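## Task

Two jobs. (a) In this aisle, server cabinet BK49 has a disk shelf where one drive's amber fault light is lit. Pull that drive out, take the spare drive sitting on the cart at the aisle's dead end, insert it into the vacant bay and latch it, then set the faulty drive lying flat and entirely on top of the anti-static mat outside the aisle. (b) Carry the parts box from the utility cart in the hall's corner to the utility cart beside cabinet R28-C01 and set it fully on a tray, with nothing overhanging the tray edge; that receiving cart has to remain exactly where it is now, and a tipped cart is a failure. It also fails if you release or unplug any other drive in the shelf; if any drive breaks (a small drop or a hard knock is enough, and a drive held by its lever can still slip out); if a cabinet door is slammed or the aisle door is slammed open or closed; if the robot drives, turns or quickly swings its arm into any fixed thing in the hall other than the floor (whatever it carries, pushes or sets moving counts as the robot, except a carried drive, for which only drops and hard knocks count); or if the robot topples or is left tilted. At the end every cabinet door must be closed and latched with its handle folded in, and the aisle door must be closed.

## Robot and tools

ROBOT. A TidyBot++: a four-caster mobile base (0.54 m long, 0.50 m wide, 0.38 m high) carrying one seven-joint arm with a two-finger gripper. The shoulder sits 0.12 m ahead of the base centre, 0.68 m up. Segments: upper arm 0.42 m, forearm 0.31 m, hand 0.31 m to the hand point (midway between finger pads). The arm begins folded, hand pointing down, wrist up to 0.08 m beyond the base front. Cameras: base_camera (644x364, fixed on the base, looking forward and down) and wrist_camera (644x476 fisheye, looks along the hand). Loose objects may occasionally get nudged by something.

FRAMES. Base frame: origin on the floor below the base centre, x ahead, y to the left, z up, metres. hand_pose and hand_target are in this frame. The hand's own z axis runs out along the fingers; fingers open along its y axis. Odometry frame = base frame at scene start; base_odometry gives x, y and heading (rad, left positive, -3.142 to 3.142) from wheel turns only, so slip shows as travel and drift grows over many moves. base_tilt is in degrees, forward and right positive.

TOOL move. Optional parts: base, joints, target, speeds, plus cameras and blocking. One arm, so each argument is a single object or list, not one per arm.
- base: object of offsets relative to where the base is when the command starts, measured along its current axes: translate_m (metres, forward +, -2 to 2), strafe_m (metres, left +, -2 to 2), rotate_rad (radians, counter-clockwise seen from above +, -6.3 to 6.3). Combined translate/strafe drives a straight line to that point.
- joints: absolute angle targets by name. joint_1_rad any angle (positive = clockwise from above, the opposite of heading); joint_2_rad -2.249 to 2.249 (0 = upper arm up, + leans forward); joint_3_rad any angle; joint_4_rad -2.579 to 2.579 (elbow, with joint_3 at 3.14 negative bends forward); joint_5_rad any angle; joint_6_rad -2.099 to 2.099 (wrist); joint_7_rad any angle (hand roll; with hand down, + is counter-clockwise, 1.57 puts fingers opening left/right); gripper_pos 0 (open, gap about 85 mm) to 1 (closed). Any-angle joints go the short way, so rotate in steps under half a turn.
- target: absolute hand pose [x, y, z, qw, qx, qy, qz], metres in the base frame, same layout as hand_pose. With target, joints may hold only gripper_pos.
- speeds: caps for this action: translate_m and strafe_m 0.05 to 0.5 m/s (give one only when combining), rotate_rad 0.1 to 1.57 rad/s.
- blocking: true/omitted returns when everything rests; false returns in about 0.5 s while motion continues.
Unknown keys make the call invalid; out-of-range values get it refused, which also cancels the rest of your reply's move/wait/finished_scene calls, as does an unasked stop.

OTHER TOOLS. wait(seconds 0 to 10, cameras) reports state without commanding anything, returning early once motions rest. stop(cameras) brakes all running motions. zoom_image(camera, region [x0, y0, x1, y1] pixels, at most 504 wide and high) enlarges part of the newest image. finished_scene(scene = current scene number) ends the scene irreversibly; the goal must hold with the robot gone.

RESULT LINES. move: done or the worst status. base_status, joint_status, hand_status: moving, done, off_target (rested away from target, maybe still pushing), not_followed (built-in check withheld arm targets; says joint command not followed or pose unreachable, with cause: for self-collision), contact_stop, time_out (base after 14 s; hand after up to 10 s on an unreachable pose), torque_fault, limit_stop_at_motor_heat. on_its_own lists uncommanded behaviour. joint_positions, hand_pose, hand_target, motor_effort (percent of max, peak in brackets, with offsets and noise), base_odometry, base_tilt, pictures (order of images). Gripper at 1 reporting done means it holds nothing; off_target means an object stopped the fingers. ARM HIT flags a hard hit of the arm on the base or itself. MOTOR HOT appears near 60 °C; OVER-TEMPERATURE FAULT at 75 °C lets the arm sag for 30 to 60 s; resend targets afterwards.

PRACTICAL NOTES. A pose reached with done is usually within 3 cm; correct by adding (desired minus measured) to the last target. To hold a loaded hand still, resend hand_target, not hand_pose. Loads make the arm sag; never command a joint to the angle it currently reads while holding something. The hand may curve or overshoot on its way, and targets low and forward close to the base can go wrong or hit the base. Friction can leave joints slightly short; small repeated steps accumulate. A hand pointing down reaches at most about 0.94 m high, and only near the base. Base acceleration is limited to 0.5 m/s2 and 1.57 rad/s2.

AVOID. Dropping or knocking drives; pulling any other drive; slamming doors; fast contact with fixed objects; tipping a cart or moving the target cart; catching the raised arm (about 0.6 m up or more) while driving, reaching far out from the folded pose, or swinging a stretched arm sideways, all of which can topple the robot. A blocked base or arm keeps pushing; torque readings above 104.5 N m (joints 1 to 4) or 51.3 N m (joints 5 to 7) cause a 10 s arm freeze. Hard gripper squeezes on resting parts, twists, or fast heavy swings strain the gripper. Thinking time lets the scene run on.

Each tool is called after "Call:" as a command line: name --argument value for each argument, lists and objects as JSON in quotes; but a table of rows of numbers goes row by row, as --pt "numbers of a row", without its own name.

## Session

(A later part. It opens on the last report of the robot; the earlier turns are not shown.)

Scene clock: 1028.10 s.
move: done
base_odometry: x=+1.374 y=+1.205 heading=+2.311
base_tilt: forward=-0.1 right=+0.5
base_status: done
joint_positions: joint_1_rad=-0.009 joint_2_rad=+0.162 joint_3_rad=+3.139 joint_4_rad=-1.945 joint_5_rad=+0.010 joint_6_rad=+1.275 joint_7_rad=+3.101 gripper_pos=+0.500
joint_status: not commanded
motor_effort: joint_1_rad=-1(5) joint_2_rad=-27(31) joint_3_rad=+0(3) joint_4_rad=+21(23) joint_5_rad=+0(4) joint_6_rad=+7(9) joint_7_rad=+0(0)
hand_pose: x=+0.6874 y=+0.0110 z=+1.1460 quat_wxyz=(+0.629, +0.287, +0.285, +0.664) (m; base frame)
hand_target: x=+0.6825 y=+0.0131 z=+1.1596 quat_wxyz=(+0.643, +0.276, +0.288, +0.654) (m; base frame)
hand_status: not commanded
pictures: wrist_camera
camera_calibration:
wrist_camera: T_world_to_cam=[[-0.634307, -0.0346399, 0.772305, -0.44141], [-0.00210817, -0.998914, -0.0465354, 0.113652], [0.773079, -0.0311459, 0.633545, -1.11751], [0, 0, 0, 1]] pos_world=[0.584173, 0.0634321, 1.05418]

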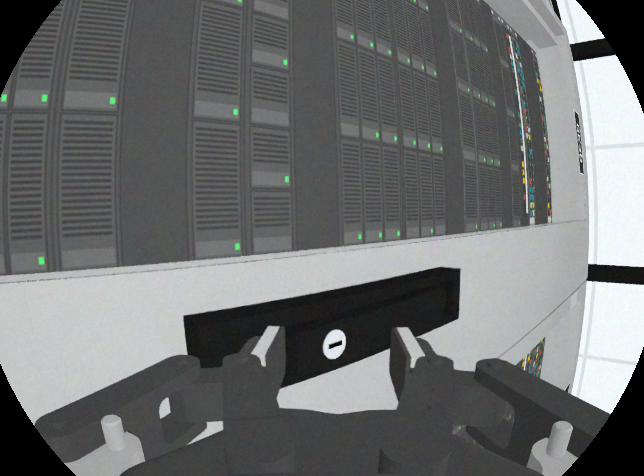

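Call:
move --base '{"translate_m": -0.03}' --speeds '{"translate_m": 0.05}' --cameras '[]'

Call:
move --joints '{"joint_2_rad": 0.281, "joint_4_rad": -1.904, "joint_6_rad": 1.547}' --cameras '["wrist_camera"]'

Scene clock: 1285.53 s.
move: done
base_odometry: x=+1.395 y=+1.183 heading=+2.311
base_tilt: forward=-0.1 right=+0.5
base_status: done
joint_positions: joint_1_rad=-0.009 joint_2_rad=+0.159 joint_3_rad=+3.139 joint_4_rad=-1.944 joint_5_rad=+0.010 joint_6_rad=+1.275 joint_7_rad=+3.101 gripper_pos=+0.500
joint_status: not commanded
motor_effort: joint_1_rad=+0(1) joint_2_rad=-24(29) joint_3_rad=+0(1) joint_4_rad=+18(20) joint_5_rad=+1(1) joint_6_rad=+5(7) joint_7_rad=+0(0)
hand_pose: x=+0.6859 y=+0.0110 z=+1.1479 quat_wxyz=(+0.629, +0.285, +0.284, +0.665) (m; base frame)
hand_target: x=+0.6825 y=+0.0131 z=+1.1596 quat_wxyz=(+0.643, +0.276, +0.288, +0.654) (m; base frame)
hand_status: not commanded
pictures: none
No camera images: "cameras" was empty.

Scene clock: 1286.90 s.
move: done
base_odometry: x=+1.395 y=+1.183 heading=+2.311
base_tilt: forward=-0.1 right=+0.5
base_status: not commanded
joint_positions: joint_1_rad=-0.009 joint_2_rad=+0.273 joint_3_rad=+3.139 joint_4_rad=-1.923 joint_5_rad=+0.010 joint_6_rad=+1.481 joint_7_rad=+3.101 gripper_pos=+0.500
joint_status: all done
motor_effort: joint_1_rad=-1(1) joint_2_rad=-28(29) joint_3_rad=+0(0) joint_4_rad=+18(19) joint_5_rad=+1(1) joint_6_rad=+5(6) joint_7_rad=+0(0)
hand_pose: x=+0.6913 y=+0.0110 z=+1.1380 quat_wxyz=(+0.644, +0.248, +0.247, +0.681) (m; base frame)
hand_target: x=+0.6778 y=+0.0133 z=+1.1549 quat_wxyz=(+0.665, +0.216, +0.227, +0.678) (m; base frame)
hand_status: not commanded
pictures: wrist_camera
camera_calibration:
wrist_camera: T_world_to_cam=[[-0.720472, -0.0378949, 0.692447, -0.282298], [0.00515, -0.998771, -0.0493004, 0.111392], [0.693464, -0.0319534, 0.719782, -1.15864], [0, 0, 0, 1]] pos_world=[0.599512, 0.0635349, 1.03493]

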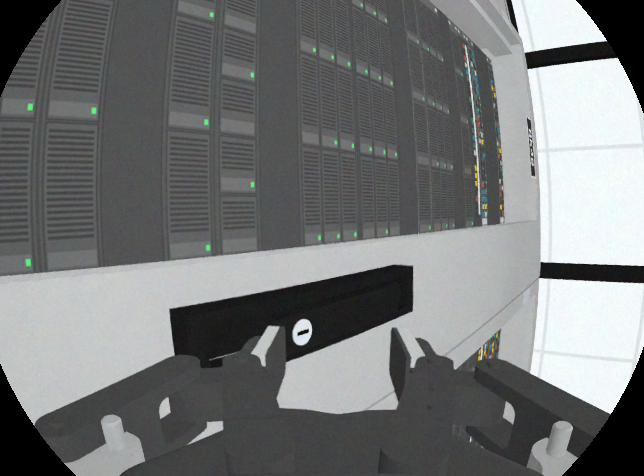

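Call:
zoom_image --camera "wrist_camera" --region '[150, 240, 430, 400]'

Scaled by 1.800.

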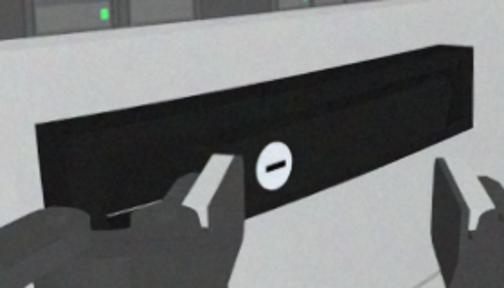

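Call:
move --joints '{"joint_4_rad": -1.892, "joint_6_rad": 1.55}' --base '{"translate_m": 0.036}' --speeds '{"translate_m": 0.05}' --cameras '["wrist_camera"]'

Call:
zoom_image --camera "wrist_camera" --region '[150, 240, 470, 420]'

Scene clock: 1301.40 s.
move: off_target
base_odometry: x=+1.371 y=+1.210 heading=+2.311
base_tilt: forward=-0.1 right=+0.4
base_status: done
joint_positions: joint_1_rad=-0.011 joint_2_rad=+0.274 joint_3_rad=+3.139 joint_4_rad=-1.933 joint_5_rad=+0.010 joint_6_rad=+1.536 joint_7_rad=+3.101 gripper_pos=+0.500
joint_status: joint_4_rad off_target (ended at -1.933, target -1.892); the others done
motor_effort: joint_1_rad=+0(2) joint_2_rad=-25(30) joint_3_rad=+0(2) joint_4_rad=+25(28) joint_5_rad=+0(1) joint_6_rad=+0(6) joint_7_rad=+0(0)
hand_pose: x=+0.6791 y=+0.0118 z=+1.1438 quat_wxyz=(+0.648, +0.233, +0.233, +0.687) (m; base frame)
hand_target: x=+0.6762 y=+0.0133 z=+1.1608 quat_wxyz=(+0.666, +0.211, +0.222, +0.680) (m; base frame)
hand_status: not commanded
pictures: wrist_camera
camera_calibration:
wrist_camera: T_world_to_cam=[[-0.749786, -0.0399159, 0.660475, -0.23853], [0.0093263, -0.998717, -0.0497701, 0.110237], [0.661614, -0.0311572, 0.749197, -1.1663], [0, 0, 0, 1]] pos_world=[0.591769, 0.0642353, 1.03682]

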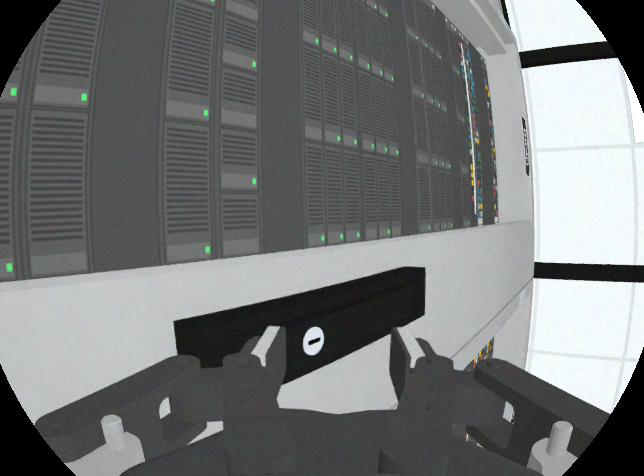

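Scaled by 1.575.

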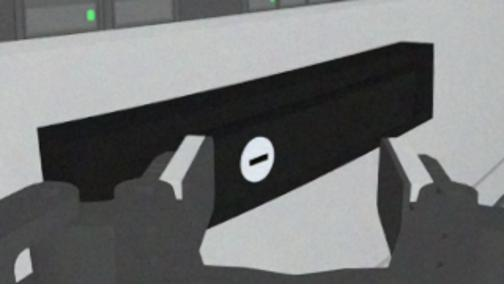

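Call:
move --base '{"translate_m": -0.02}' --speeds '{"translate_m": 0.05}' --cameras '["wrist_camera"]'

Call:
zoom_image --camera "wrist_camera" --region '[150, 240, 470, 420]'

Scene clock: 1326.50 s.
move: done
base_odometry: x=+1.384 y=+1.195 heading=+2.311
base_tilt: forward=-0.1 right=+0.6
base_status: done
joint_positions: joint_1_rad=-0.011 joint_2_rad=+0.281 joint_3_rad=+3.139 joint_4_rad=-1.901 joint_5_rad=+0.010 joint_6_rad=+1.536 joint_7_rad=+3.101 gripper_pos=+0.500
joint_status: not commanded
motor_effort: joint_1_rad=+0(1) joint_2_rad=-27(30) joint_3_rad=+0(1) joint_4_rad=+17(24) joint_5_rad=+1(1) joint_6_rad=+4(6) joint_7_rad=+0(0)
hand_pose: x=+0.6806 y=+0.0118 z=+1.1538 quat_wxyz=(+0.651, +0.225, +0.225, +0.689) (m; base frame)
hand_target: x=+0.6762 y=+0.0133 z=+1.1608 quat_wxyz=(+0.666, +0.211, +0.222, +0.680) (m; base frame)
hand_status: not commanded
pictures: wrist_camera
camera_calibration:
wrist_camera: T_world_to_cam=[[-0.765634, -0.040168, 0.642021, -0.211908], [0.0105344, -0.998698, -0.0499208, 0.110028], [0.64319, -0.0314578, 0.76506, -1.18052], [0, 0, 0, 1]] pos_world=[0.595897, 0.0642358, 1.04471]

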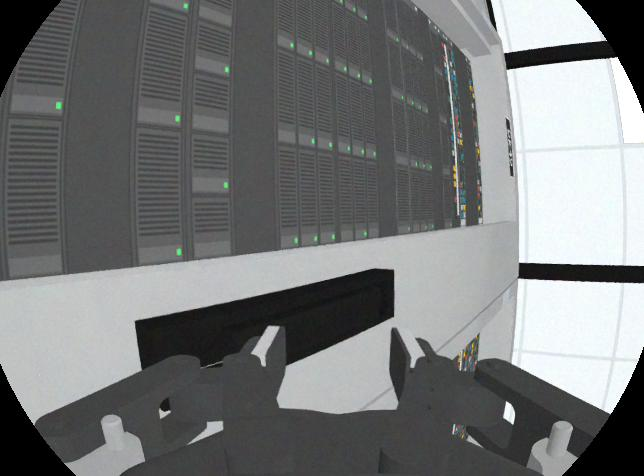

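Scaled by 1.575.

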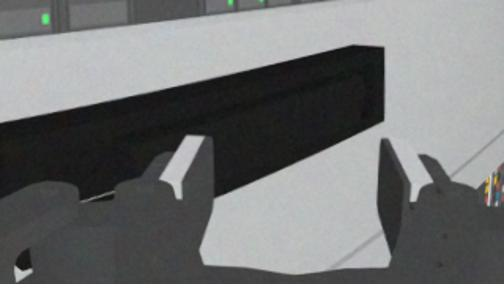

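Call:
move --joints '{"joint_4_rad": -1.947, "joint_1_rad": -0.012}' --cameras '["wrist_camera"]'

Call:
zoom_image --camera "wrist_camera" --region '[150, 240, 470, 420]'

Scene clock: 1338.50 s.
move: done
base_odometry: x=+1.384 y=+1.195 heading=+2.311
base_tilt: forward=-0.1 right=+0.6
base_status: not commanded
joint_positions: joint_1_rad=-0.011 joint_2_rad=+0.281 joint_3_rad=+3.139 joint_4_rad=-1.934 joint_5_rad=+0.010 joint_6_rad=+1.536 joint_7_rad=+3.101 gripper_pos=+0.500
joint_status: all done
motor_effort: joint_1_rad=-1(1) joint_2_rad=-27(28) joint_3_rad=+0(0) joint_4_rad=+17(18) joint_5_rad=+1(1) joint_6_rad=+4(5) joint_7_rad=+0(0)
hand_pose: x=+0.6826 y=+0.0118 z=+1.1394 quat_wxyz=(+0.647, +0.236, +0.235, +0.686) (m; base frame)
hand_target: x=+0.6797 y=+0.0117 z=+1.1364 quat_wxyz=(+0.661, +0.230, +0.240, +0.673) (m; base frame)
hand_status: not commanded
pictures: wrist_camera
camera_calibration:
wrist_camera: T_world_to_cam=[[-0.744567, -0.0399476, 0.666351, -0.243316], [0.00895898, -0.998716, -0.0498622, 0.110342], [0.667488, -0.031156, 0.743969, -1.16334], [0, 0, 0, 1]] pos_world=[0.594359, 0.0642353, 1.03312]

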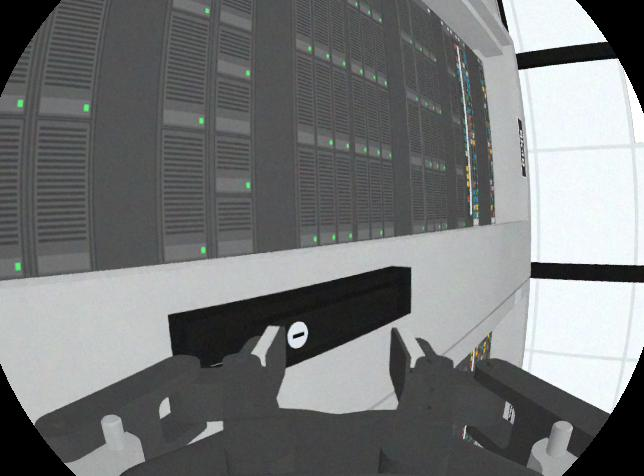

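Scaled by 1.575.

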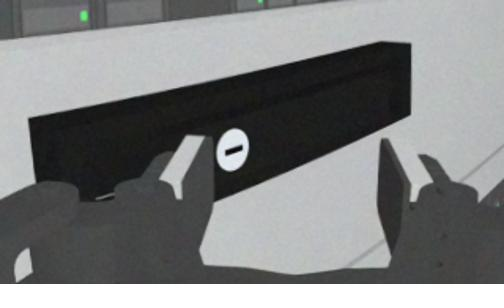

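Call:
move --base '{"translate_m": 0.022}' --speeds '{"translate_m": 0.05}' --cameras '[]'

Call:
move --base '{"translate_m": 0.008}' --speeds '{"translate_m": 0.05}' --cameras '["wrist_camera"]'

Call:
zoom_image --camera "wrist_camera" --region '[150, 240, 470, 420]'

Scene clock: 1347.73 s.
move: done
base_odometry: x=+1.369 y=+1.211 heading=+2.311
base_tilt: forward=+0.0 right=+0.5
base_status: done
joint_positions: joint_1_rad=-0.011 joint_2_rad=+0.282 joint_3_rad=+3.139 joint_4_rad=-1.934 joint_5_rad=+0.010 joint_6_rad=+1.536 joint_7_rad=+3.101 gripper_pos=+0.500
joint_status: not commanded
motor_effort: joint_1_rad=-1(3) joint_2_rad=-28(32) joint_3_rad=+0(2) joint_4_rad=+17(18) joint_5_rad=+1(3) joint_6_rad=+4(6) joint_7_rad=+0(1)
hand_pose: x=+0.6830 y=+0.0115 z=+1.1390 quat_wxyz=(+0.647, +0.236, +0.236, +0.685) (m; base frame)
hand_target: x=+0.6797 y=+0.0117 z=+1.1364 quat_wxyz=(+0.661, +0.230, +0.240, +0.673) (m; base frame)
hand_status: not commanded
pictures: none
No camera images: "cameras" was empty.

Scene clock: 1348.30 s.
move: done
base_odometry: x=+1.364 y=+1.217 heading=+2.311
base_tilt: forward=-0.1 right=+0.5
base_status: done
joint_positions: joint_1_rad=-0.011 joint_2_rad=+0.278 joint_3_rad=+3.139 joint_4_rad=-1.935 joint_5_rad=+0.010 joint_6_rad=+1.539 joint_7_rad=+3.101 gripper_pos=+0.500
joint_status: not commanded
motor_effort: joint_1_rad=+0(1) joint_2_rad=-24(28) joint_3_rad=+0(0) joint_4_rad=+16(20) joint_5_rad=+1(1) joint_6_rad=+2(5) joint_7_rad=+0(0)
hand_pose: x=+0.6801 y=+0.0115 z=+1.1416 quat_wxyz=(+0.648, +0.234, +0.234, +0.686) (m; base frame)
hand_target: x=+0.6797 y=+0.0117 z=+1.1364 quat_wxyz=(+0.661, +0.230, +0.240, +0.673) (m; base frame)
hand_status: not commanded
pictures: wrist_camera
camera_calibration:
wrist_camera: T_world_to_cam=[[-0.748399, -0.039298, 0.662084, -0.239151], [0.00849406, -0.998729, -0.0496781, 0.110229], [0.663194, -0.0315553, 0.747782, -1.16479], [0, 0, 0, 1]] pos_world=[0.592564, 0.0639354, 1.03482]

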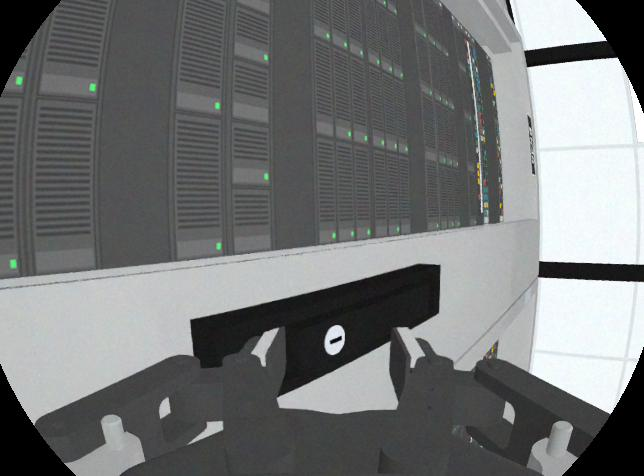

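Scaled by 1.575.

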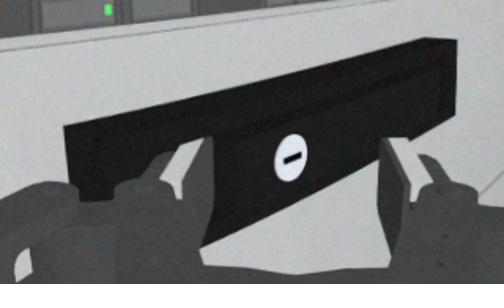

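Call:
move --base '{"translate_m": 0.006}' --speeds '{"translate_m": 0.05}' --joints '{"joint_4_rad": -1.90}' --cameras '["wrist_camera"]'

Call:
zoom_image --camera "wrist_camera" --region '[150, 240, 470, 420]'

Scene clock: 1403.77 s.
move: off_target
base_odometry: x=+1.360 y=+1.221 heading=+2.311
base_tilt: forward=-0.1 right=+0.5
base_status: done
joint_positions: joint_1_rad=-0.011 joint_2_rad=+0.274 joint_3_rad=+3.139 joint_4_rad=-1.945 joint_5_rad=+0.010 joint_6_rad=+1.554 joint_7_rad=+3.101 gripper_pos=+0.500
joint_status: joint_4_rad off_target (ended at -1.945, target -1.900)
motor_effort: joint_1_rad=+0(2) joint_2_rad=-24(27) joint_3_rad=+0(2) joint_4_rad=+27(28) joint_5_rad=+1(2) joint_6_rad=+0(5) joint_7_rad=+0(0)
hand_pose: x=+0.6755 y=+0.0117 z=+1.1420 quat_wxyz=(+0.649, +0.231, +0.231, +0.687) (m; base frame)
hand_target: x=+0.6768 y=+0.0116 z=+1.1573 quat_wxyz=(+0.667, +0.214, +0.225, +0.678) (m; base frame)
hand_status: not commanded
pictures: wrist_camera
camera_calibration:
wrist_camera: T_world_to_cam=[[-0.753662, -0.0397922, 0.656056, -0.232409], [0.00946047, -0.998719, -0.049708, 0.110007], [0.657194, -0.0312565, 0.753073, -1.164], [0, 0, 0, 1]] pos_world=[0.588775, 0.0642354, 1.03452]

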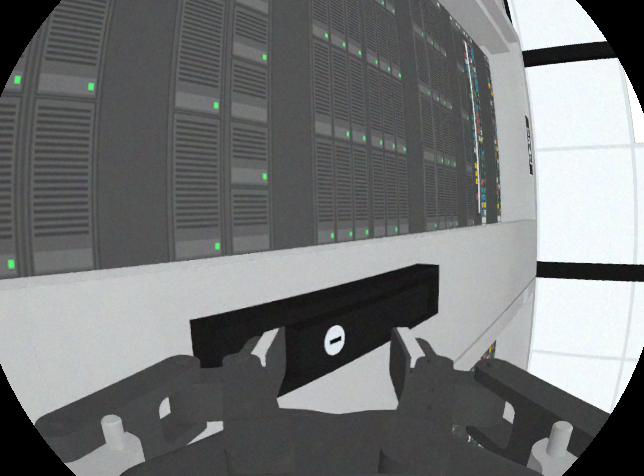

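Scaled by 1.575.

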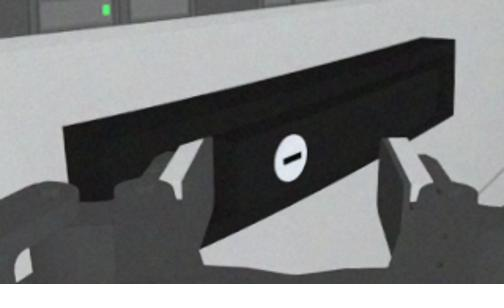

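Call:
zoom_image --camera "wrist_camera" --region '[180, 310, 340, 410]'

Scaled by 3.150.

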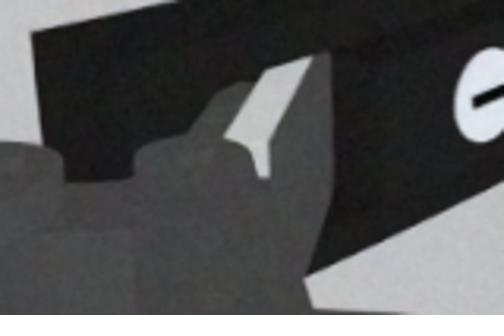

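Call:
move --base '{"translate_m": -0.12}' --speeds '{"translate_m": 0.1}' --joints '{"joint_4_rad": -1.95}' --cameras '[]'

Call:
move --joints '{"joint_2_rad": -0.336, "joint_4_rad": -1.733, "joint_6_rad": -0.174}' --cameras '["wrist_camera"]'

Call:
zoom_image --camera "wrist_camera" --region '[180, 200, 460, 380]'

Scene clock: 1507.47 s.
move: done
base_odometry: x=+1.441 y=+1.132 heading=+2.311
base_tilt: forward=-0.1 right=+0.6
base_status: done
joint_positions: joint_1_rad=-0.011 joint_2_rad=+0.286 joint_3_rad=+3.139 joint_4_rad=-1.939 joint_5_rad=+0.010 joint_6_rad=+1.550 joint_7_rad=+3.102 gripper_pos=+0.500
joint_status: all done
motor_effort: joint_1_rad=+0(3) joint_2_rad=-28(31) joint_3_rad=+0(2) joint_4_rad=+17(25) joint_5_rad=+1(3) joint_6_rad=+4(6) joint_7_rad=+0(0)
hand_pose: x=+0.6815 y=+0.0116 z=+1.1371 quat_wxyz=(+0.648, +0.234, +0.234, +0.686) (m; base frame)
hand_target: x=+0.6799 y=+0.0117 z=+1.1351 quat_wxyz=(+0.661, +0.231, +0.241, +0.672) (m; base frame)
hand_status: not commanded
pictures: none
No camera images: "cameras" was empty.

Scene clock: 1510.03 s.
move: done
base_odometry: x=+1.441 y=+1.132 heading=+2.311
base_tilt: forward=-0.1 right=+0.5
base_status: not commanded
joint_positions: joint_1_rad=-0.011 joint_2_rad=-0.322 joint_3_rad=+3.139 joint_4_rad=-1.750 joint_5_rad=+0.010 joint_6_rad=-0.115 joint_7_rad=+3.102 gripper_pos=+0.500
joint_status: all done
motor_effort: joint_1_rad=+0(2) joint_2_rad=-11(29) joint_3_rad=+0(1) joint_4_rad=+22(23) joint_5_rad=+1(1) joint_6_rad=+7(9) joint_7_rad=+0(0)
hand_pose: x=+0.6082 y=+0.0079 z=+1.1342 quat_wxyz=(+0.496, +0.497, +0.489, +0.517) (m; base frame)
hand_target: x=+0.6012 y=+0.0062 z=+1.1333 quat_wxyz=(+0.500, +0.495, +0.505, +0.500) (m; base frame)
hand_status: not commanded
pictures: wrist_camera
camera_calibration:
wrist_camera: T_world_to_cam=[[0.0230701, -0.0185636, 0.999561, -1.1403], [-0.0383349, -0.999109, -0.0176704, 0.0990961], [0.998999, -0.0379104, -0.0237612, -0.440766], [0, 0, 0, 1]] pos_world=[0.47043, 0.0611301, 1.13108]

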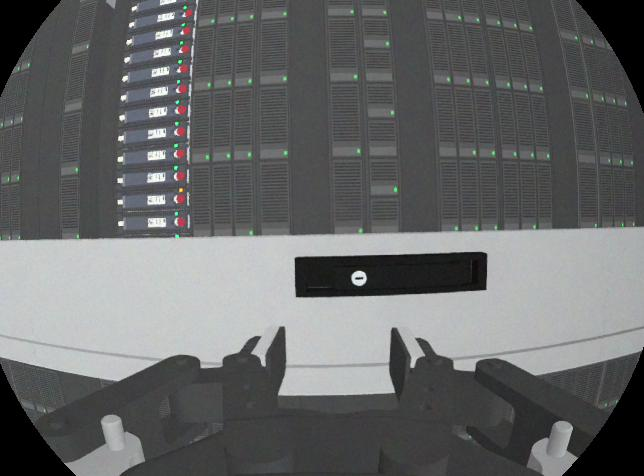

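Scaled by 1.800.

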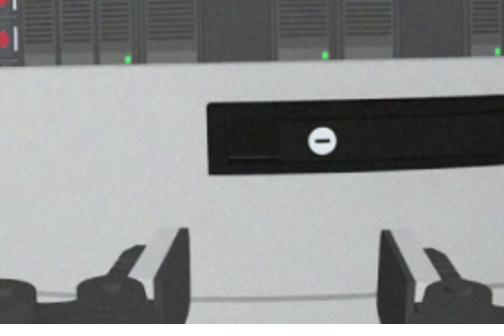

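Call:
zoom_image --camera "wrist_camera" --region '[285, 245, 375, 305]'

Call:
zoom_image --camera "wrist_camera" --region '[400, 240, 500, 305]'

Scaled by 5.600.

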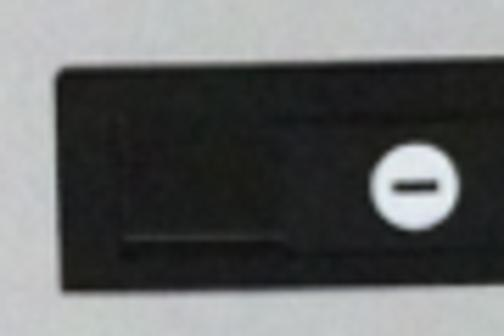

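Scaled by 5.040.

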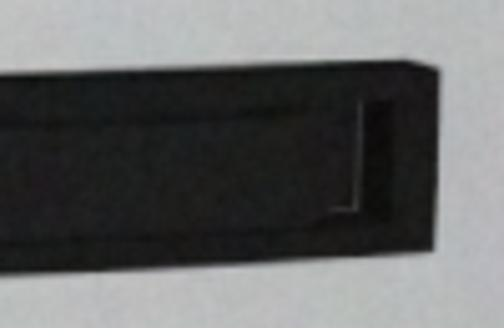

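Call:
move --joints '{"joint_1_rad": -0.001, "joint_2_rad": 0.252, "joint_4_rad": -1.96, "joint_6_rad": 1.525}' --cameras '["wrist_camera"]'

Scene clock: 1587.90 s.
move: done
base_odometry: x=+1.441 y=+1.132 heading=+2.311
base_tilt: forward=-0.1 right=+0.6
base_status: not commanded
joint_positions: joint_1_rad=-0.011 joint_2_rad=+0.244 joint_3_rad=+3.139 joint_4_rad=-1.939 joint_5_rad=+0.010 joint_6_rad=+1.456 joint_7_rad=+3.102 gripper_pos=+0.500
joint_status: all done
motor_effort: joint_1_rad=+0(2) joint_2_rad=-26(29) joint_3_rad=+0(1) joint_4_rad=+18(23) joint_5_rad=+1(1) joint_6_rad=+5(9) joint_7_rad=+0(0)
hand_pose: x=+0.6846 y=+0.0117 z=+1.1422 quat_wxyz=(+0.642, +0.251, +0.251, +0.679) (m; base frame)
hand_target: x=+0.6732 y=+0.0055 z=+1.1419 quat_wxyz=(+0.664, +0.234, +0.242, +0.668) (m; base frame)
hand_status: not commanded
pictures: wrist_camera
camera_calibration:
wrist_camera: T_world_to_cam=[[-0.712116, -0.0378412, 0.701041, -0.30554], [0.00522397, -0.998804, -0.0486076, 0.111426], [0.702042, -0.030952, 0.711463, -1.1533], [0, 0, 0, 1]] pos_world=[0.5915, 0.0640339, 1.04014]

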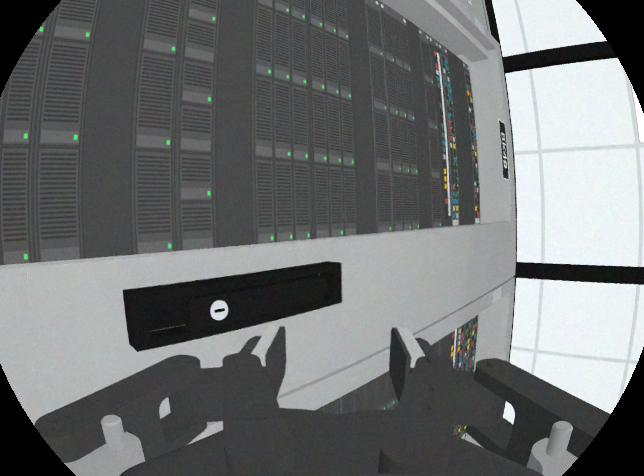

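Call:
move --joints '{"joint_1_rad": 0.01, "joint_4_rad": -1.97}' --cameras '[]'

Call:
move --base '{"translate_m": 0.1}' --speeds '{"translate_m": 0.1}' --cameras '["wrist_camera"]'

Call:
zoom_image --camera "wrist_camera" --region '[150, 240, 470, 420]'

Scene clock: 1596.27 s.
move: done
base_odometry: x=+1.441 y=+1.132 heading=+2.311
base_tilt: forward=-0.1 right=+0.5
base_status: not commanded
joint_positions: joint_1_rad=-0.002 joint_2_rad=+0.244 joint_3_rad=+3.139 joint_4_rad=-1.949 joint_5_rad=+0.010 joint_6_rad=+1.459 joint_7_rad=+3.102 gripper_pos=+0.500
joint_status: all done
motor_effort: joint_1_rad=-1(2) joint_2_rad=-26(27) joint_3_rad=+0(1) joint_4_rad=+17(18) joint_5_rad=+1(1) joint_6_rad=+5(5) joint_7_rad=+0(0)
hand_pose: x=+0.6846 y=+0.0066 z=+1.1380 quat_wxyz=(+0.644, +0.255, +0.252, +0.675) (m; base frame)
hand_target: x=+0.6738 y=-0.0006 z=+1.1374 quat_wxyz=(+0.666, +0.239, +0.244, +0.663) (m; base frame)
hand_status: not commanded
pictures: none
No camera images: "cameras" was empty.

Scene clock: 1597.77 s.
move: done
base_odometry: x=+1.374 y=+1.206 heading=+2.311
base_tilt: forward=-0.1 right=+0.5
base_status: done
joint_positions: joint_1_rad=-0.001 joint_2_rad=+0.248 joint_3_rad=+3.139 joint_4_rad=-1.951 joint_5_rad=+0.010 joint_6_rad=+1.468 joint_7_rad=+3.102 gripper_pos=+0.500
joint_status: not commanded
motor_effort: joint_1_rad=+2(3) joint_2_rad=-26(29) joint_3_rad=+1(2) joint_4_rad=+17(18) joint_5_rad=+0(2) joint_6_rad=+4(5) joint_7_rad=+0(0)
hand_pose: x=+0.6842 y=+0.0062 z=+1.1370 quat_wxyz=(+0.645, +0.254, +0.251, +0.676) (m; base frame)
hand_target: x=+0.6738 y=-0.0006 z=+1.1374 quat_wxyz=(+0.666, +0.239, +0.244, +0.663) (m; base frame)
hand_status: not commanded
pictures: wrist_camera
camera_calibration:
wrist_camera: T_world_to_cam=[[-0.709831, -0.0311078, 0.703684, -0.30693], [-0.00443324, -0.998807, -0.0486263, 0.112427], [0.704358, -0.037636, 0.708847, -1.14805], [0, 0, 0, 1]] pos_world=[0.591268, 0.0595369, 1.03524]

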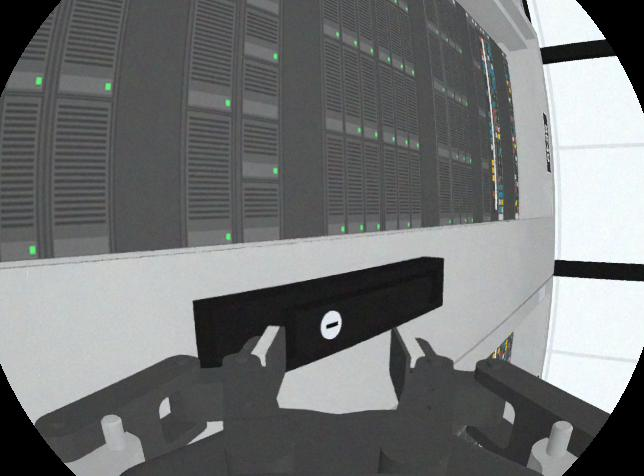

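Scaled by 1.575.

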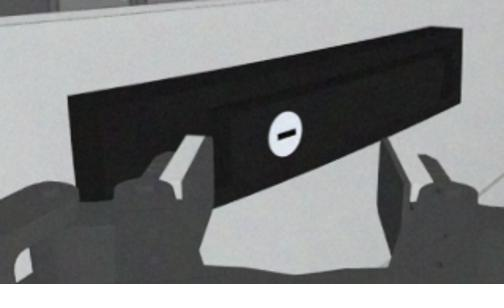

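Call:
move --base '{"translate_m": -0.02}' --speeds '{"translate_m": 0.1}' --cameras '[]'

Call:
move --joints '{"joint_1_rad": -0.017}' --cameras '["wrist_camera"]'

Call:
zoom_image --camera "wrist_camera" --region '[150, 240, 470, 420]'

Scene clock: 1609.23 s.
move: done
base_odometry: x=+1.387 y=+1.191 heading=+2.311
base_tilt: forward=-0.1 right=+0.5
base_status: done
joint_positions: joint_1_rad=+0.000 joint_2_rad=+0.250 joint_3_rad=+3.139 joint_4_rad=-1.952 joint_5_rad=+0.010 joint_6_rad=+1.469 joint_7_rad=+3.102 gripper_pos=+0.500
joint_status: not commanded
motor_effort: joint_1_rad=-1(1) joint_2_rad=-26(30) joint_3_rad=+0(1) joint_4_rad=+17(18) joint_5_rad=+1(1) joint_6_rad=+5(6) joint_7_rad=+0(0)
hand_pose: x=+0.6850 y=+0.0058 z=+1.1353 quat_wxyz=(+0.645, +0.255, +0.252, +0.675) (m; base frame)
hand_target: x=+0.6738 y=-0.0006 z=+1.1374 quat_wxyz=(+0.666, +0.239, +0.244, +0.663) (m; base frame)
hand_status: not commanded
pictures: none
No camera images: "cameras" was empty.

Scene clock: 1609.87 s.
move: done
base_odometry: x=+1.387 y=+1.191 heading=+2.311
base_tilt: forward=+0.0 right=+0.5
base_status: not commanded
joint_positions: joint_1_rad=-0.012 joint_2_rad=+0.250 joint_3_rad=+3.139 joint_4_rad=-1.952 joint_5_rad=+0.010 joint_6_rad=+1.469 joint_7_rad=+3.102 gripper_pos=+0.500
joint_status: all done
motor_effort: joint_1_rad=+0(2) joint_2_rad=-26(27) joint_3_rad=+0(1) joint_4_rad=+17(18) joint_5_rad=+1(1) joint_6_rad=+5(5) joint_7_rad=+0(0)
hand_pose: x=+0.6849 y=+0.0124 z=+1.1353 quat_wxyz=(+0.641, +0.254, +0.253, +0.679) (m; base frame)
hand_target: x=+0.6736 y=+0.0143 z=+1.1374 quat_wxyz=(+0.657, +0.236, +0.247, +0.672) (m; base frame)
hand_status: not commanded
pictures: wrist_camera
camera_calibration:
wrist_camera: T_world_to_cam=[[-0.707549, -0.038843, 0.705596, -0.30873], [0.0063955, -0.998799, -0.0485706, 0.11109], [0.706635, -0.0298534, 0.706948, -1.14663], [0, 0, 0, 1]] pos_world=[0.591097, 0.0647333, 1.03384]

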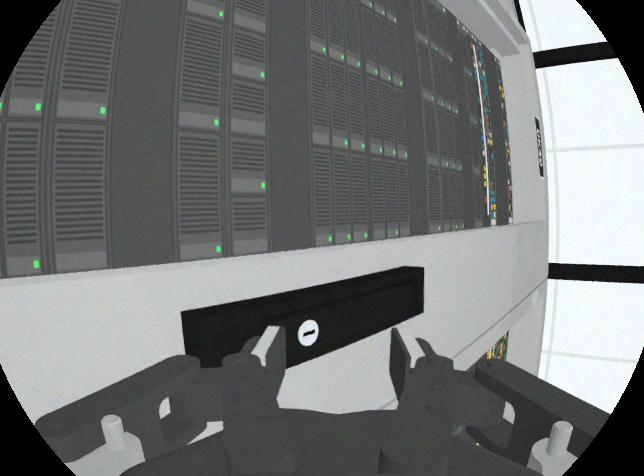

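Scaled by 1.575.

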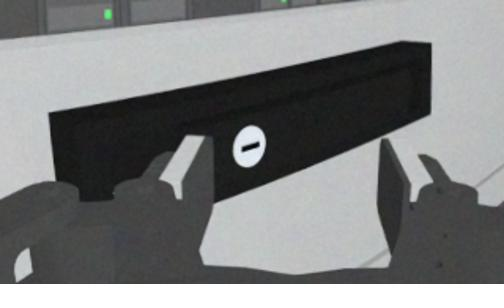

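Call:
move --joints '{"joint_1_rad": 0.002}' --cameras '[]'

Scene clock: 1625.23 s.
move: done
base_odometry: x=+1.387 y=+1.191 heading=+2.311
base_tilt: forward=-0.1 right=+0.6
base_status: not commanded
joint_positions: joint_1_rad=-0.004 joint_2_rad=+0.250 joint_3_rad=+3.139 joint_4_rad=-1.952 joint_5_rad=+0.010 joint_6_rad=+1.469 joint_7_rad=+3.102 gripper_pos=+0.500
joint_status: all done
motor_effort: joint_1_rad=+0(1) joint_2_rad=-26(27) joint_3_rad=+0(1) joint_4_rad=+18(18) joint_5_rad=+1(1) joint_6_rad=+5(5) joint_7_rad=+0(0)
hand_pose: x=+0.6850 y=+0.0080 z=+1.1353 quat_wxyz=(+0.643, +0.255, +0.252, +0.676) (m; base frame)
hand_target: x=+0.6738 y=+0.0038 z=+1.1374 quat_wxyz=(+0.664, +0.238, +0.245, +0.666) (m; base frame)
hand_status: not commanded
pictures: none
No camera images: "cameras" was empty.

Call:
move --joints '{"joint_1_rad": -0.013}' --cameras '[]'

Scene clock: 1628.50 s.
move: done
base_odometry: x=+1.387 y=+1.191 heading=+2.311
base_tilt: forward=-0.1 right=+0.5
base_status: not commanded
joint_positions: joint_1_rad=-0.008 joint_2_rad=+0.250 joint_3_rad=+3.139 joint_4_rad=-1.952 joint_5_rad=+0.010 joint_6_rad=+1.469 joint_7_rad=+3.102 gripper_pos=+0.500
joint_status: all done
motor_effort: joint_1_rad=+0(2) joint_2_rad=-26(27) joint_3_rad=+0(1) joint_4_rad=+17(18) joint_5_rad=+1(1) joint_6_rad=+5(5) joint_7_rad=+0(0)
hand_pose: x=+0.6850 y=+0.0103 z=+1.1353 quat_wxyz=(+0.642, +0.254, +0.253, +0.678) (m; base frame)
hand_target: x=+0.6736 y=+0.0121 z=+1.1374 quat_wxyz=(+0.659, +0.236, +0.247, +0.671) (m; base frame)
hand_status: not commanded
pictures: none
No camera images: "cameras" was empty.

Call:
move --base '{"translate_m": 0.028}' --speeds '{"translate_m": 0.05}' --cameras '["wrist_camera"]'

Call:
zoom_image --camera "wrist_camera" --region '[180, 290, 360, 410]'

Scene clock: 1641.63 s.
move: done
base_odometry: x=+1.369 y=+1.212 heading=+2.311
base_tilt: forward=-0.1 right=+0.6
base_status: done
joint_positions: joint_1_rad=-0.008 joint_2_rad=+0.249 joint_3_rad=+3.139 joint_4_rad=-1.953 joint_5_rad=+0.010 joint_6_rad=+1.482 joint_7_rad=+3.102 gripper_pos=+0.500
joint_status: not commanded
motor_effort: joint_1_rad=+0(1) joint_2_rad=-26(30) joint_3_rad=+0(1) joint_4_rad=+17(19) joint_5_rad=+1(1) joint_6_rad=+4(6) joint_7_rad=+0(0)
hand_pose: x=+0.6819 y=+0.0103 z=+1.1380 quat_wxyz=(+0.644, +0.250, +0.249, +0.679) (m; base frame)
hand_target: x=+0.6736 y=+0.0121 z=+1.1374 quat_wxyz=(+0.659, +0.236, +0.247, +0.671) (m; base frame)
hand_status: not commanded
pictures: wrist_camera
camera_calibration:
wrist_camera: T_world_to_cam=[[-0.716722, -0.0363884, 0.696409, -0.29622], [0.00331579, -0.998804, -0.0487765, 0.111405], [0.697352, -0.03265, 0.715985, -1.15032], [0, 0, 0, 1]] pos_world=[0.589501, 0.0629348, 1.03534]

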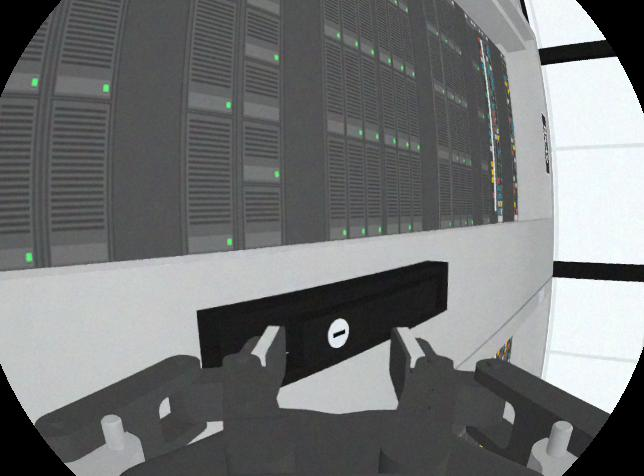

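Scaled by 2.800.

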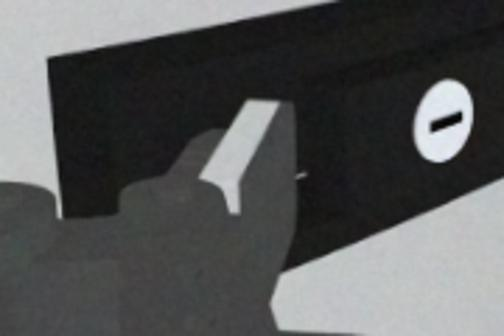

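Call:
move --base '{"translate_m": -0.02}' --speeds '{"translate_m": 0.1}' --cameras '[]'

Call:
move --joints '{"joint_1_rad": -0.016}' --cameras '[]'

Scene clock: 1682.33 s.
move: done
base_odometry: x=+1.382 y=+1.197 heading=+2.311
base_tilt: forward=-0.1 right=+0.6
base_status: done
joint_positions: joint_1_rad=-0.009 joint_2_rad=+0.250 joint_3_rad=+3.139 joint_4_rad=-1.954 joint_5_rad=+0.010 joint_6_rad=+1.482 joint_7_rad=+3.102 gripper_pos=+0.500
joint_status: not commanded
motor_effort: joint_1_rad=+0(2) joint_2_rad=-27(29) joint_3_rad=+0(1) joint_4_rad=+17(18) joint_5_rad=+1(1) joint_6_rad=+5(5) joint_7_rad=+0(0)
hand_pose: x=+0.6822 y=+0.0105 z=+1.1369 quat_wxyz=(+0.643, +0.250, +0.249, +0.679) (m; base frame)
hand_target: x=+0.6736 y=+0.0121 z=+1.1374 quat_wxyz=(+0.659, +0.236, +0.247, +0.671) (m; base frame)
hand_status: not commanded
pictures: none
No camera images: "cameras" was empty.

Scene clock: 1682.73 s.
move: done
base_odometry: x=+1.382 y=+1.197 heading=+2.311
base_tilt: forward=-0.1 right=+0.6
base_status: not commanded
joint_positions: joint_1_rad=-0.009 joint_2_rad=+0.250 joint_3_rad=+3.139 joint_4_rad=-1.954 joint_5_rad=+0.010 joint_6_rad=+1.482 joint_7_rad=+3.102 gripper_pos=+0.500
joint_status: all done
motor_effort: joint_1_rad=-1(1) joint_2_rad=-27(27) joint_3_rad=+0(0) joint_4_rad=+18(18) joint_5_rad=+1(1) joint_6_rad=+5(5) joint_7_rad=+0(0)
hand_pose: x=+0.6822 y=+0.0105 z=+1.1369 quat_wxyz=(+0.643, +0.250, +0.249, +0.679) (m; base frame)
hand_target: x=+0.6736 y=+0.0138 z=+1.1374 quat_wxyz=(+0.658, +0.236, +0.247, +0.672) (m; base frame)
hand_status: not commanded
pictures: none
No camera images: "cameras" was empty.

Call:
move --joints '{"joint_1_rad": -0.0175}' --cameras '[]'

Scene clock: 1687.30 s.
move: done
base_odometry: x=+1.382 y=+1.197 heading=+2.311
base_tilt: forward=-0.2 right=+0.5
base_status: not commanded
joint_positions: joint_1_rad=-0.009 joint_2_rad=+0.250 joint_3_rad=+3.139 joint_4_rad=-1.954 joint_5_rad=+0.010 joint_6_rad=+1.482 joint_7_rad=+3.102 gripper_pos=+0.500
joint_status: all done
motor_effort: joint_1_rad=-1(1) joint_2_rad=-26(27) joint_3_rad=+0(0) joint_4_rad=+17(18) joint_5_rad=+1(1) joint_6_rad=+5(5) joint_7_rad=+0(0)
hand_pose: x=+0.6822 y=+0.0105 z=+1.1369 quat_wxyz=(+0.643, +0.250, +0.249, +0.679) (m; base frame)
hand_target: x=+0.6736 y=+0.0146 z=+1.1374 quat_wxyz=(+0.657, +0.235, +0.247, +0.672) (m; base frame)
hand_status: not commanded
pictures: none
No camera images: "cameras" was empty.

Call:
move --base '{"strafe_m": 0.002}' --speeds '{"strafe_m": 0.05}' --cameras '[]'

Scene clock: 1690.97 s.
move: done
base_odometry: x=+1.381 y=+1.196 heading=+2.311
base_tilt: forward=-0.1 right=+0.6
base_status: done
joint_positions: joint_1_rad=-0.011 joint_2_rad=+0.250 joint_3_rad=+3.139 joint_4_rad=-1.954 joint_5_rad=+0.010 joint_6_rad=+1.482 joint_7_rad=+3.102 gripper_pos=+0.500
joint_status: not commanded
motor_effort: joint_1_rad=-1(5) joint_2_rad=-27(30) joint_3_rad=+0(4) joint_4_rad=+18(18) joint_5_rad=+1(2) joint_6_rad=+5(5) joint_7_rad=+0(0)
hand_pose: x=+0.6822 y=+0.0118 z=+1.1369 quat_wxyz=(+0.642, +0.250, +0.250, +0.680) (m; base frame)
hand_target: x=+0.6736 y=+0.0146 z=+1.1374 quat_wxyz=(+0.657, +0.235, +0.247, +0.672) (m; base frame)
hand_status: not commanded
pictures: none
No camera images: "cameras" was empty.

Call:
move --base '{"translate_m": 0.02}' --speeds '{"translate_m": 0.05}' --cameras '[]'

Call:
move --base '{"translate_m": 0.006}' --speeds '{"translate_m": 0.05}' --cameras '["wrist_camera"]'

Call:
zoom_image --camera "wrist_camera" --region '[180, 290, 360, 410]'

Scene clock: 1701.20 s.
move: done
base_odometry: x=+1.367 y=+1.211 heading=+2.311
base_tilt: forward=-0.1 right=+0.5
base_status: done
joint_positions: joint_1_rad=-0.011 joint_2_rad=+0.250 joint_3_rad=+3.139 joint_4_rad=-1.954 joint_5_rad=+0.010 joint_6_rad=+1.486 joint_7_rad=+3.102 gripper_pos=+0.500
joint_status: not commanded
motor_effort: joint_1_rad=+0(3) joint_2_rad=-27(28) joint_3_rad=+0(2) joint_4_rad=+17(18) joint_5_rad=+1(3) joint_6_rad=+5(5) joint_7_rad=+0(0)
hand_pose: x=+0.6811 y=+0.0115 z=+1.1378 quat_wxyz=(+0.643, +0.249, +0.248, +0.680) (m; base frame)
hand_target: x=+0.6736 y=+0.0146 z=+1.1374 quat_wxyz=(+0.657, +0.235, +0.247, +0.672) (m; base frame)
hand_status: not commanded
pictures: none
No camera images: "cameras" was empty.

Scene clock: 1701.73 s.
move: done
base_odometry: x=+1.363 y=+1.215 heading=+2.311
base_tilt: forward=-0.1 right=+0.5
base_status: done
joint_positions: joint_1_rad=-0.011 joint_2_rad=+0.248 joint_3_rad=+3.139 joint_4_rad=-1.954 joint_5_rad=+0.010 joint_6_rad=+1.494 joint_7_rad=+3.102 gripper_pos=+0.500
joint_status: not commanded
motor_effort: joint_1_rad=+0(1) joint_2_rad=-24(29) joint_3_rad=+0(1) joint_4_rad=+16(18) joint_5_rad=+1(1) joint_6_rad=+3(5) joint_7_rad=+0(0)
hand_pose: x=+0.6784 y=+0.0115 z=+1.1405 quat_wxyz=(+0.644, +0.245, +0.245, +0.682) (m; base frame)
hand_target: x=+0.6736 y=+0.0146 z=+1.1374 quat_wxyz=(+0.657, +0.235, +0.247, +0.672) (m; base frame)
hand_status: not commanded
pictures: wrist_camera
camera_calibration:
wrist_camera: T_world_to_cam=[[-0.724746, -0.0379794, 0.687969, -0.285368], [0.00606984, -0.998793, -0.0487441, 0.110833], [0.68899, -0.0311512, 0.724101, -1.1533], [0, 0, 0, 1]] pos_world=[0.587121, 0.0639342, 1.03683]

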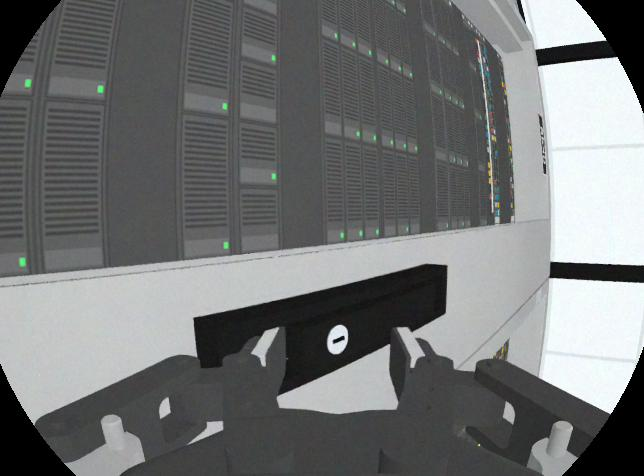

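Scaled by 2.800.

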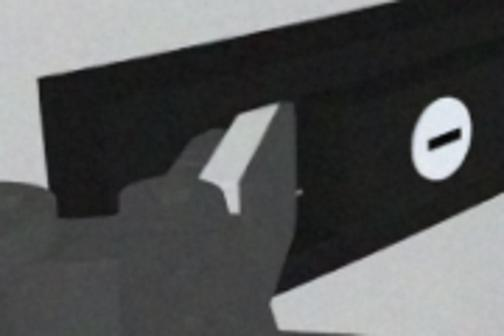

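Call:
move --base '{"translate_m": -0.11}' --speeds '{"translate_m": 0.1}' --cameras '[]'

Call:
move --joints '{"joint_2_rad": -0.321, "joint_4_rad": -1.6345, "joint_6_rad": -0.286}' --cameras '[]'

Scene clock: 1811.43 s.
move: done
base_odometry: x=+1.438 y=+1.134 heading=+2.311
base_tilt: forward=-0.1 right=+0.5
base_status: done
joint_positions: joint_1_rad=-0.011 joint_2_rad=+0.252 joint_3_rad=+3.139 joint_4_rad=-1.955 joint_5_rad=+0.010 joint_6_rad=+1.494 joint_7_rad=+3.102 gripper_pos=+0.500
joint_status: not commanded
motor_effort: joint_1_rad=-1(3) joint_2_rad=-26(28) joint_3_rad=+0(2) joint_4_rad=+17(18) joint_5_rad=+1(2) joint_6_rad=+5(5) joint_7_rad=+0(1)
hand_pose: x=+0.6802 y=+0.0116 z=+1.1381 quat_wxyz=(+0.644, +0.247, +0.247, +0.681) (m; base frame)
hand_target: x=+0.6736 y=+0.0146 z=+1.1374 quat_wxyz=(+0.657, +0.235, +0.247, +0.672) (m; base frame)
hand_status: not commanded
pictures: none
No camera images: "cameras" was empty.

Scene clock: 1814.03 s.
move: done
base_odometry: x=+1.438 y=+1.134 heading=+2.311
base_tilt: forward=-0.1 right=+0.5
base_status: not commanded
joint_positions: joint_1_rad=-0.011 joint_2_rad=-0.308 joint_3_rad=+3.139 joint_4_rad=-1.651 joint_5_rad=+0.010 joint_6_rad=-0.227 joint_7_rad=+3.102 gripper_pos=+0.500
joint_status: all done
motor_effort: joint_1_rad=+0(1) joint_2_rad=-10(29) joint_3_rad=+1(1) joint_4_rad=+22(23) joint_5_rad=+1(1) joint_6_rad=+7(8) joint_7_rad=+0(0)
hand_pose: x=+0.6087 y=+0.0075 z=+1.1545 quat_wxyz=(+0.490, +0.504, +0.495, +0.510) (m; base frame)
hand_target: x=+0.6013 y=+0.0085 z=+1.1521 quat_wxyz=(+0.492, +0.501, +0.513, +0.494) (m; base frame)
hand_status: not commanded
pictures: none
No camera images: "cameras" was empty.

Call:
move --base '{"translate_m": 0.15}' --speeds '{"translate_m": 0.1}' --cameras '["wrist_camera"]'

Call:
zoom_image --camera "wrist_camera" --region '[200, 260, 460, 400]'

Scene clock: 1824.17 s.
move: done
base_odometry: x=+1.337 y=+1.245 heading=+2.311
base_tilt: forward=-0.1 right=+0.5
base_status: done
joint_positions: joint_1_rad=-0.011 joint_2_rad=-0.313 joint_3_rad=+3.139 joint_4_rad=-1.650 joint_5_rad=+0.010 joint_6_rad=-0.231 joint_7_rad=+3.102 gripper_pos=+0.500
joint_status: not commanded
motor_effort: joint_1_rad=+0(1) joint_2_rad=-11(15) joint_3_rad=+1(1) joint_4_rad=+22(23) joint_5_rad=+1(1) joint_6_rad=+8(8) joint_7_rad=+0(0)
hand_pose: x=+0.6065 y=+0.0075 z=+1.1558 quat_wxyz=(+0.491, +0.504, +0.495, +0.511) (m; base frame)
hand_target: x=+0.6013 y=+0.0085 z=+1.1521 quat_wxyz=(+0.492, +0.501, +0.513, +0.494) (m; base frame)
hand_status: not commanded
pictures: wrist_camera
camera_calibration:
wrist_camera: T_world_to_cam=[[0.0474698, -0.0182929, 0.998705, -1.17575], [-0.0399408, -0.999067, -0.0164011, 0.0985567], [0.998074, -0.0391106, -0.0481562, -0.409755], [0, 0, 0, 1]] pos_world=[0.468714, 0.0609312, 1.15611]

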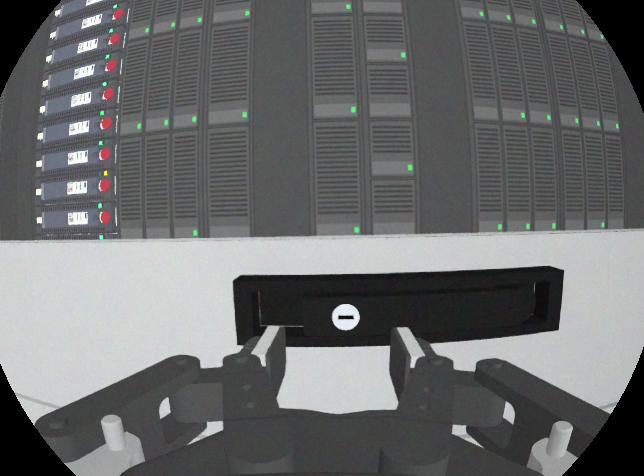

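Scaled by 1.938.

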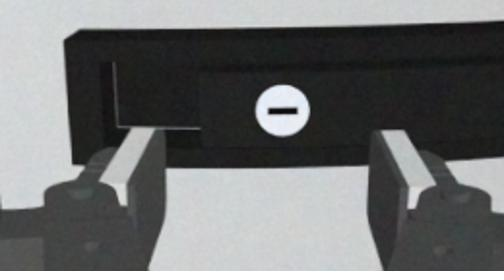

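Call:
move --base '{"strafe_m": 0.004}' --speeds '{"strafe_m": 0.05}' --cameras '[]'

Call:
move --base '{"translate_m": 0.03}' --speeds '{"translate_m": 0.05}' --cameras '["wrist_camera"]'

Call:
zoom_image --camera "wrist_camera" --region '[200, 260, 460, 400]'

Scene clock: 1848.53 s.
move: done
base_odometry: x=+1.334 y=+1.242 heading=+2.311
base_tilt: forward=-0.1 right=+0.5
base_status: done
joint_positions: joint_1_rad=-0.012 joint_2_rad=-0.313 joint_3_rad=+3.139 joint_4_rad=-1.650 joint_5_rad=+0.010 joint_6_rad=-0.231 joint_7_rad=+3.102 gripper_pos=+0.500
joint_status: not commanded
motor_effort: joint_1_rad=+0(4) joint_2_rad=-10(11) joint_3_rad=+1(5) joint_4_rad=+22(23) joint_5_rad=+1(1) joint_6_rad=+8(8) joint_7_rad=+0(0)
hand_pose: x=+0.6065 y=+0.0078 z=+1.1557 quat_wxyz=(+0.490, +0.504, +0.495, +0.511) (m; base frame)
hand_target: x=+0.6013 y=+0.0085 z=+1.1521 quat_wxyz=(+0.492, +0.501, +0.513, +0.494) (m; base frame)
hand_status: not commanded
pictures: none
No camera images: "cameras" was empty.

Scene clock: 1849.60 s.
move: done
base_odometry: x=+1.313 y=+1.264 heading=+2.311
base_tilt: forward=-0.1 right=+0.5
base_status: done
joint_positions: joint_1_rad=-0.012 joint_2_rad=-0.314 joint_3_rad=+3.139 joint_4_rad=-1.650 joint_5_rad=+0.010 joint_6_rad=-0.232 joint_7_rad=+3.102 gripper_pos=+0.500
joint_status: not commanded
motor_effort: joint_1_rad=-1(1) joint_2_rad=-11(15) joint_3_rad=+1(2) joint_4_rad=+22(23) joint_5_rad=+1(1) joint_6_rad=+8(8) joint_7_rad=+0(0)
hand_pose: x=+0.6061 y=+0.0078 z=+1.1560 quat_wxyz=(+0.490, +0.504, +0.495, +0.511) (m; base frame)
hand_target: x=+0.6013 y=+0.0085 z=+1.1521 quat_wxyz=(+0.492, +0.501, +0.513, +0.494) (m; base frame)
hand_status: not commanded
pictures: wrist_camera
camera_calibration:
wrist_camera: T_world_to_cam=[[0.0474817, -0.0182649, 0.998705, -1.17593], [-0.039341, -0.999091, -0.0164016, 0.0984643], [0.998097, -0.0385112, -0.0481571, -0.409386], [0, 0, 0, 1]] pos_world=[0.468316, 0.0611306, 1.15631]

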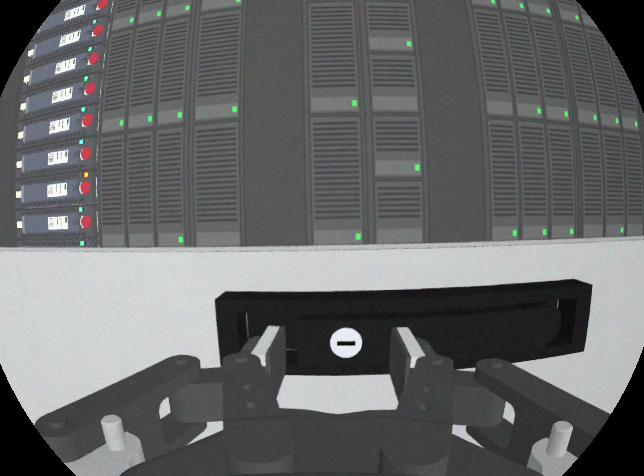

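Scaled by 1.938.

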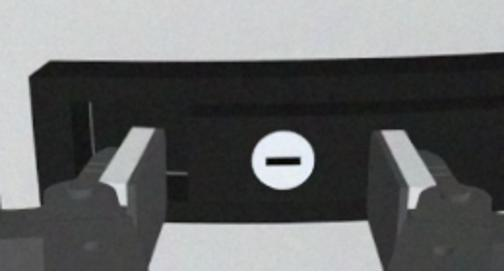

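Call:
move --base '{"strafe_m": 0.003}' --speeds '{"strafe_m": 0.05}' --cameras '["wrist_camera"]'

Call:
zoom_image --camera "wrist_camera" --region '[200, 260, 460, 400]'

Scene clock: 1894.83 s.
move: done
base_odometry: x=+1.311 y=+1.262 heading=+2.311
base_tilt: forward=+0.0 right=+0.5
base_status: done
joint_positions: joint_1_rad=-0.013 joint_2_rad=-0.314 joint_3_rad=+3.139 joint_4_rad=-1.650 joint_5_rad=+0.010 joint_6_rad=-0.232 joint_7_rad=+3.102 gripper_pos=+0.500
joint_status: not commanded
motor_effort: joint_1_rad=-1(4) joint_2_rad=-10(12) joint_3_rad=-1(6) joint_4_rad=+22(22) joint_5_rad=+1(1) joint_6_rad=+7(8) joint_7_rad=+0(0)
hand_pose: x=+0.6061 y=+0.0082 z=+1.1560 quat_wxyz=(+0.490, +0.503, +0.495, +0.511) (m; base frame)
hand_target: x=+0.6013 y=+0.0085 z=+1.1521 quat_wxyz=(+0.492, +0.501, +0.513, +0.494) (m; base frame)
hand_status: not commanded
pictures: wrist_camera
camera_calibration:
wrist_camera: T_world_to_cam=[[0.0475931, -0.0183209, 0.998699, -1.17597], [-0.0383446, -0.999128, -0.0165015, 0.0984143], [0.998131, -0.0375093, -0.0482541, -0.409342], [0, 0, 0, 1]] pos_world=[0.468319, 0.0614295, 1.15631]

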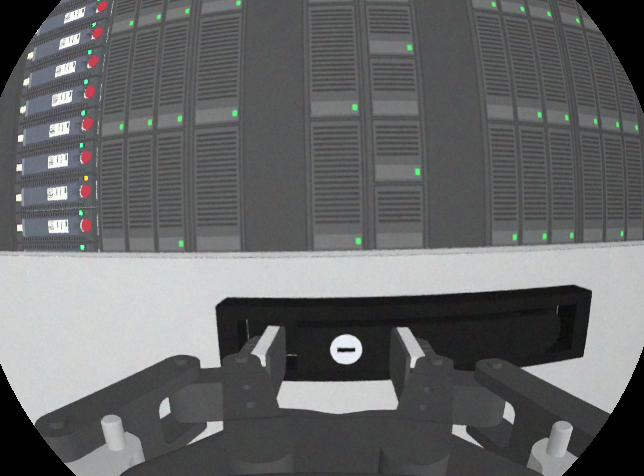

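Scaled by 1.938.

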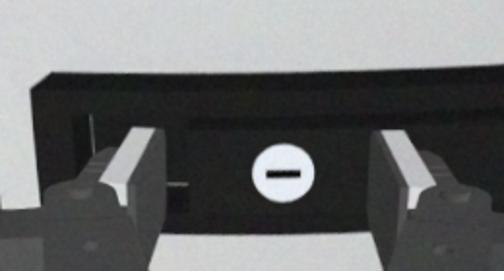

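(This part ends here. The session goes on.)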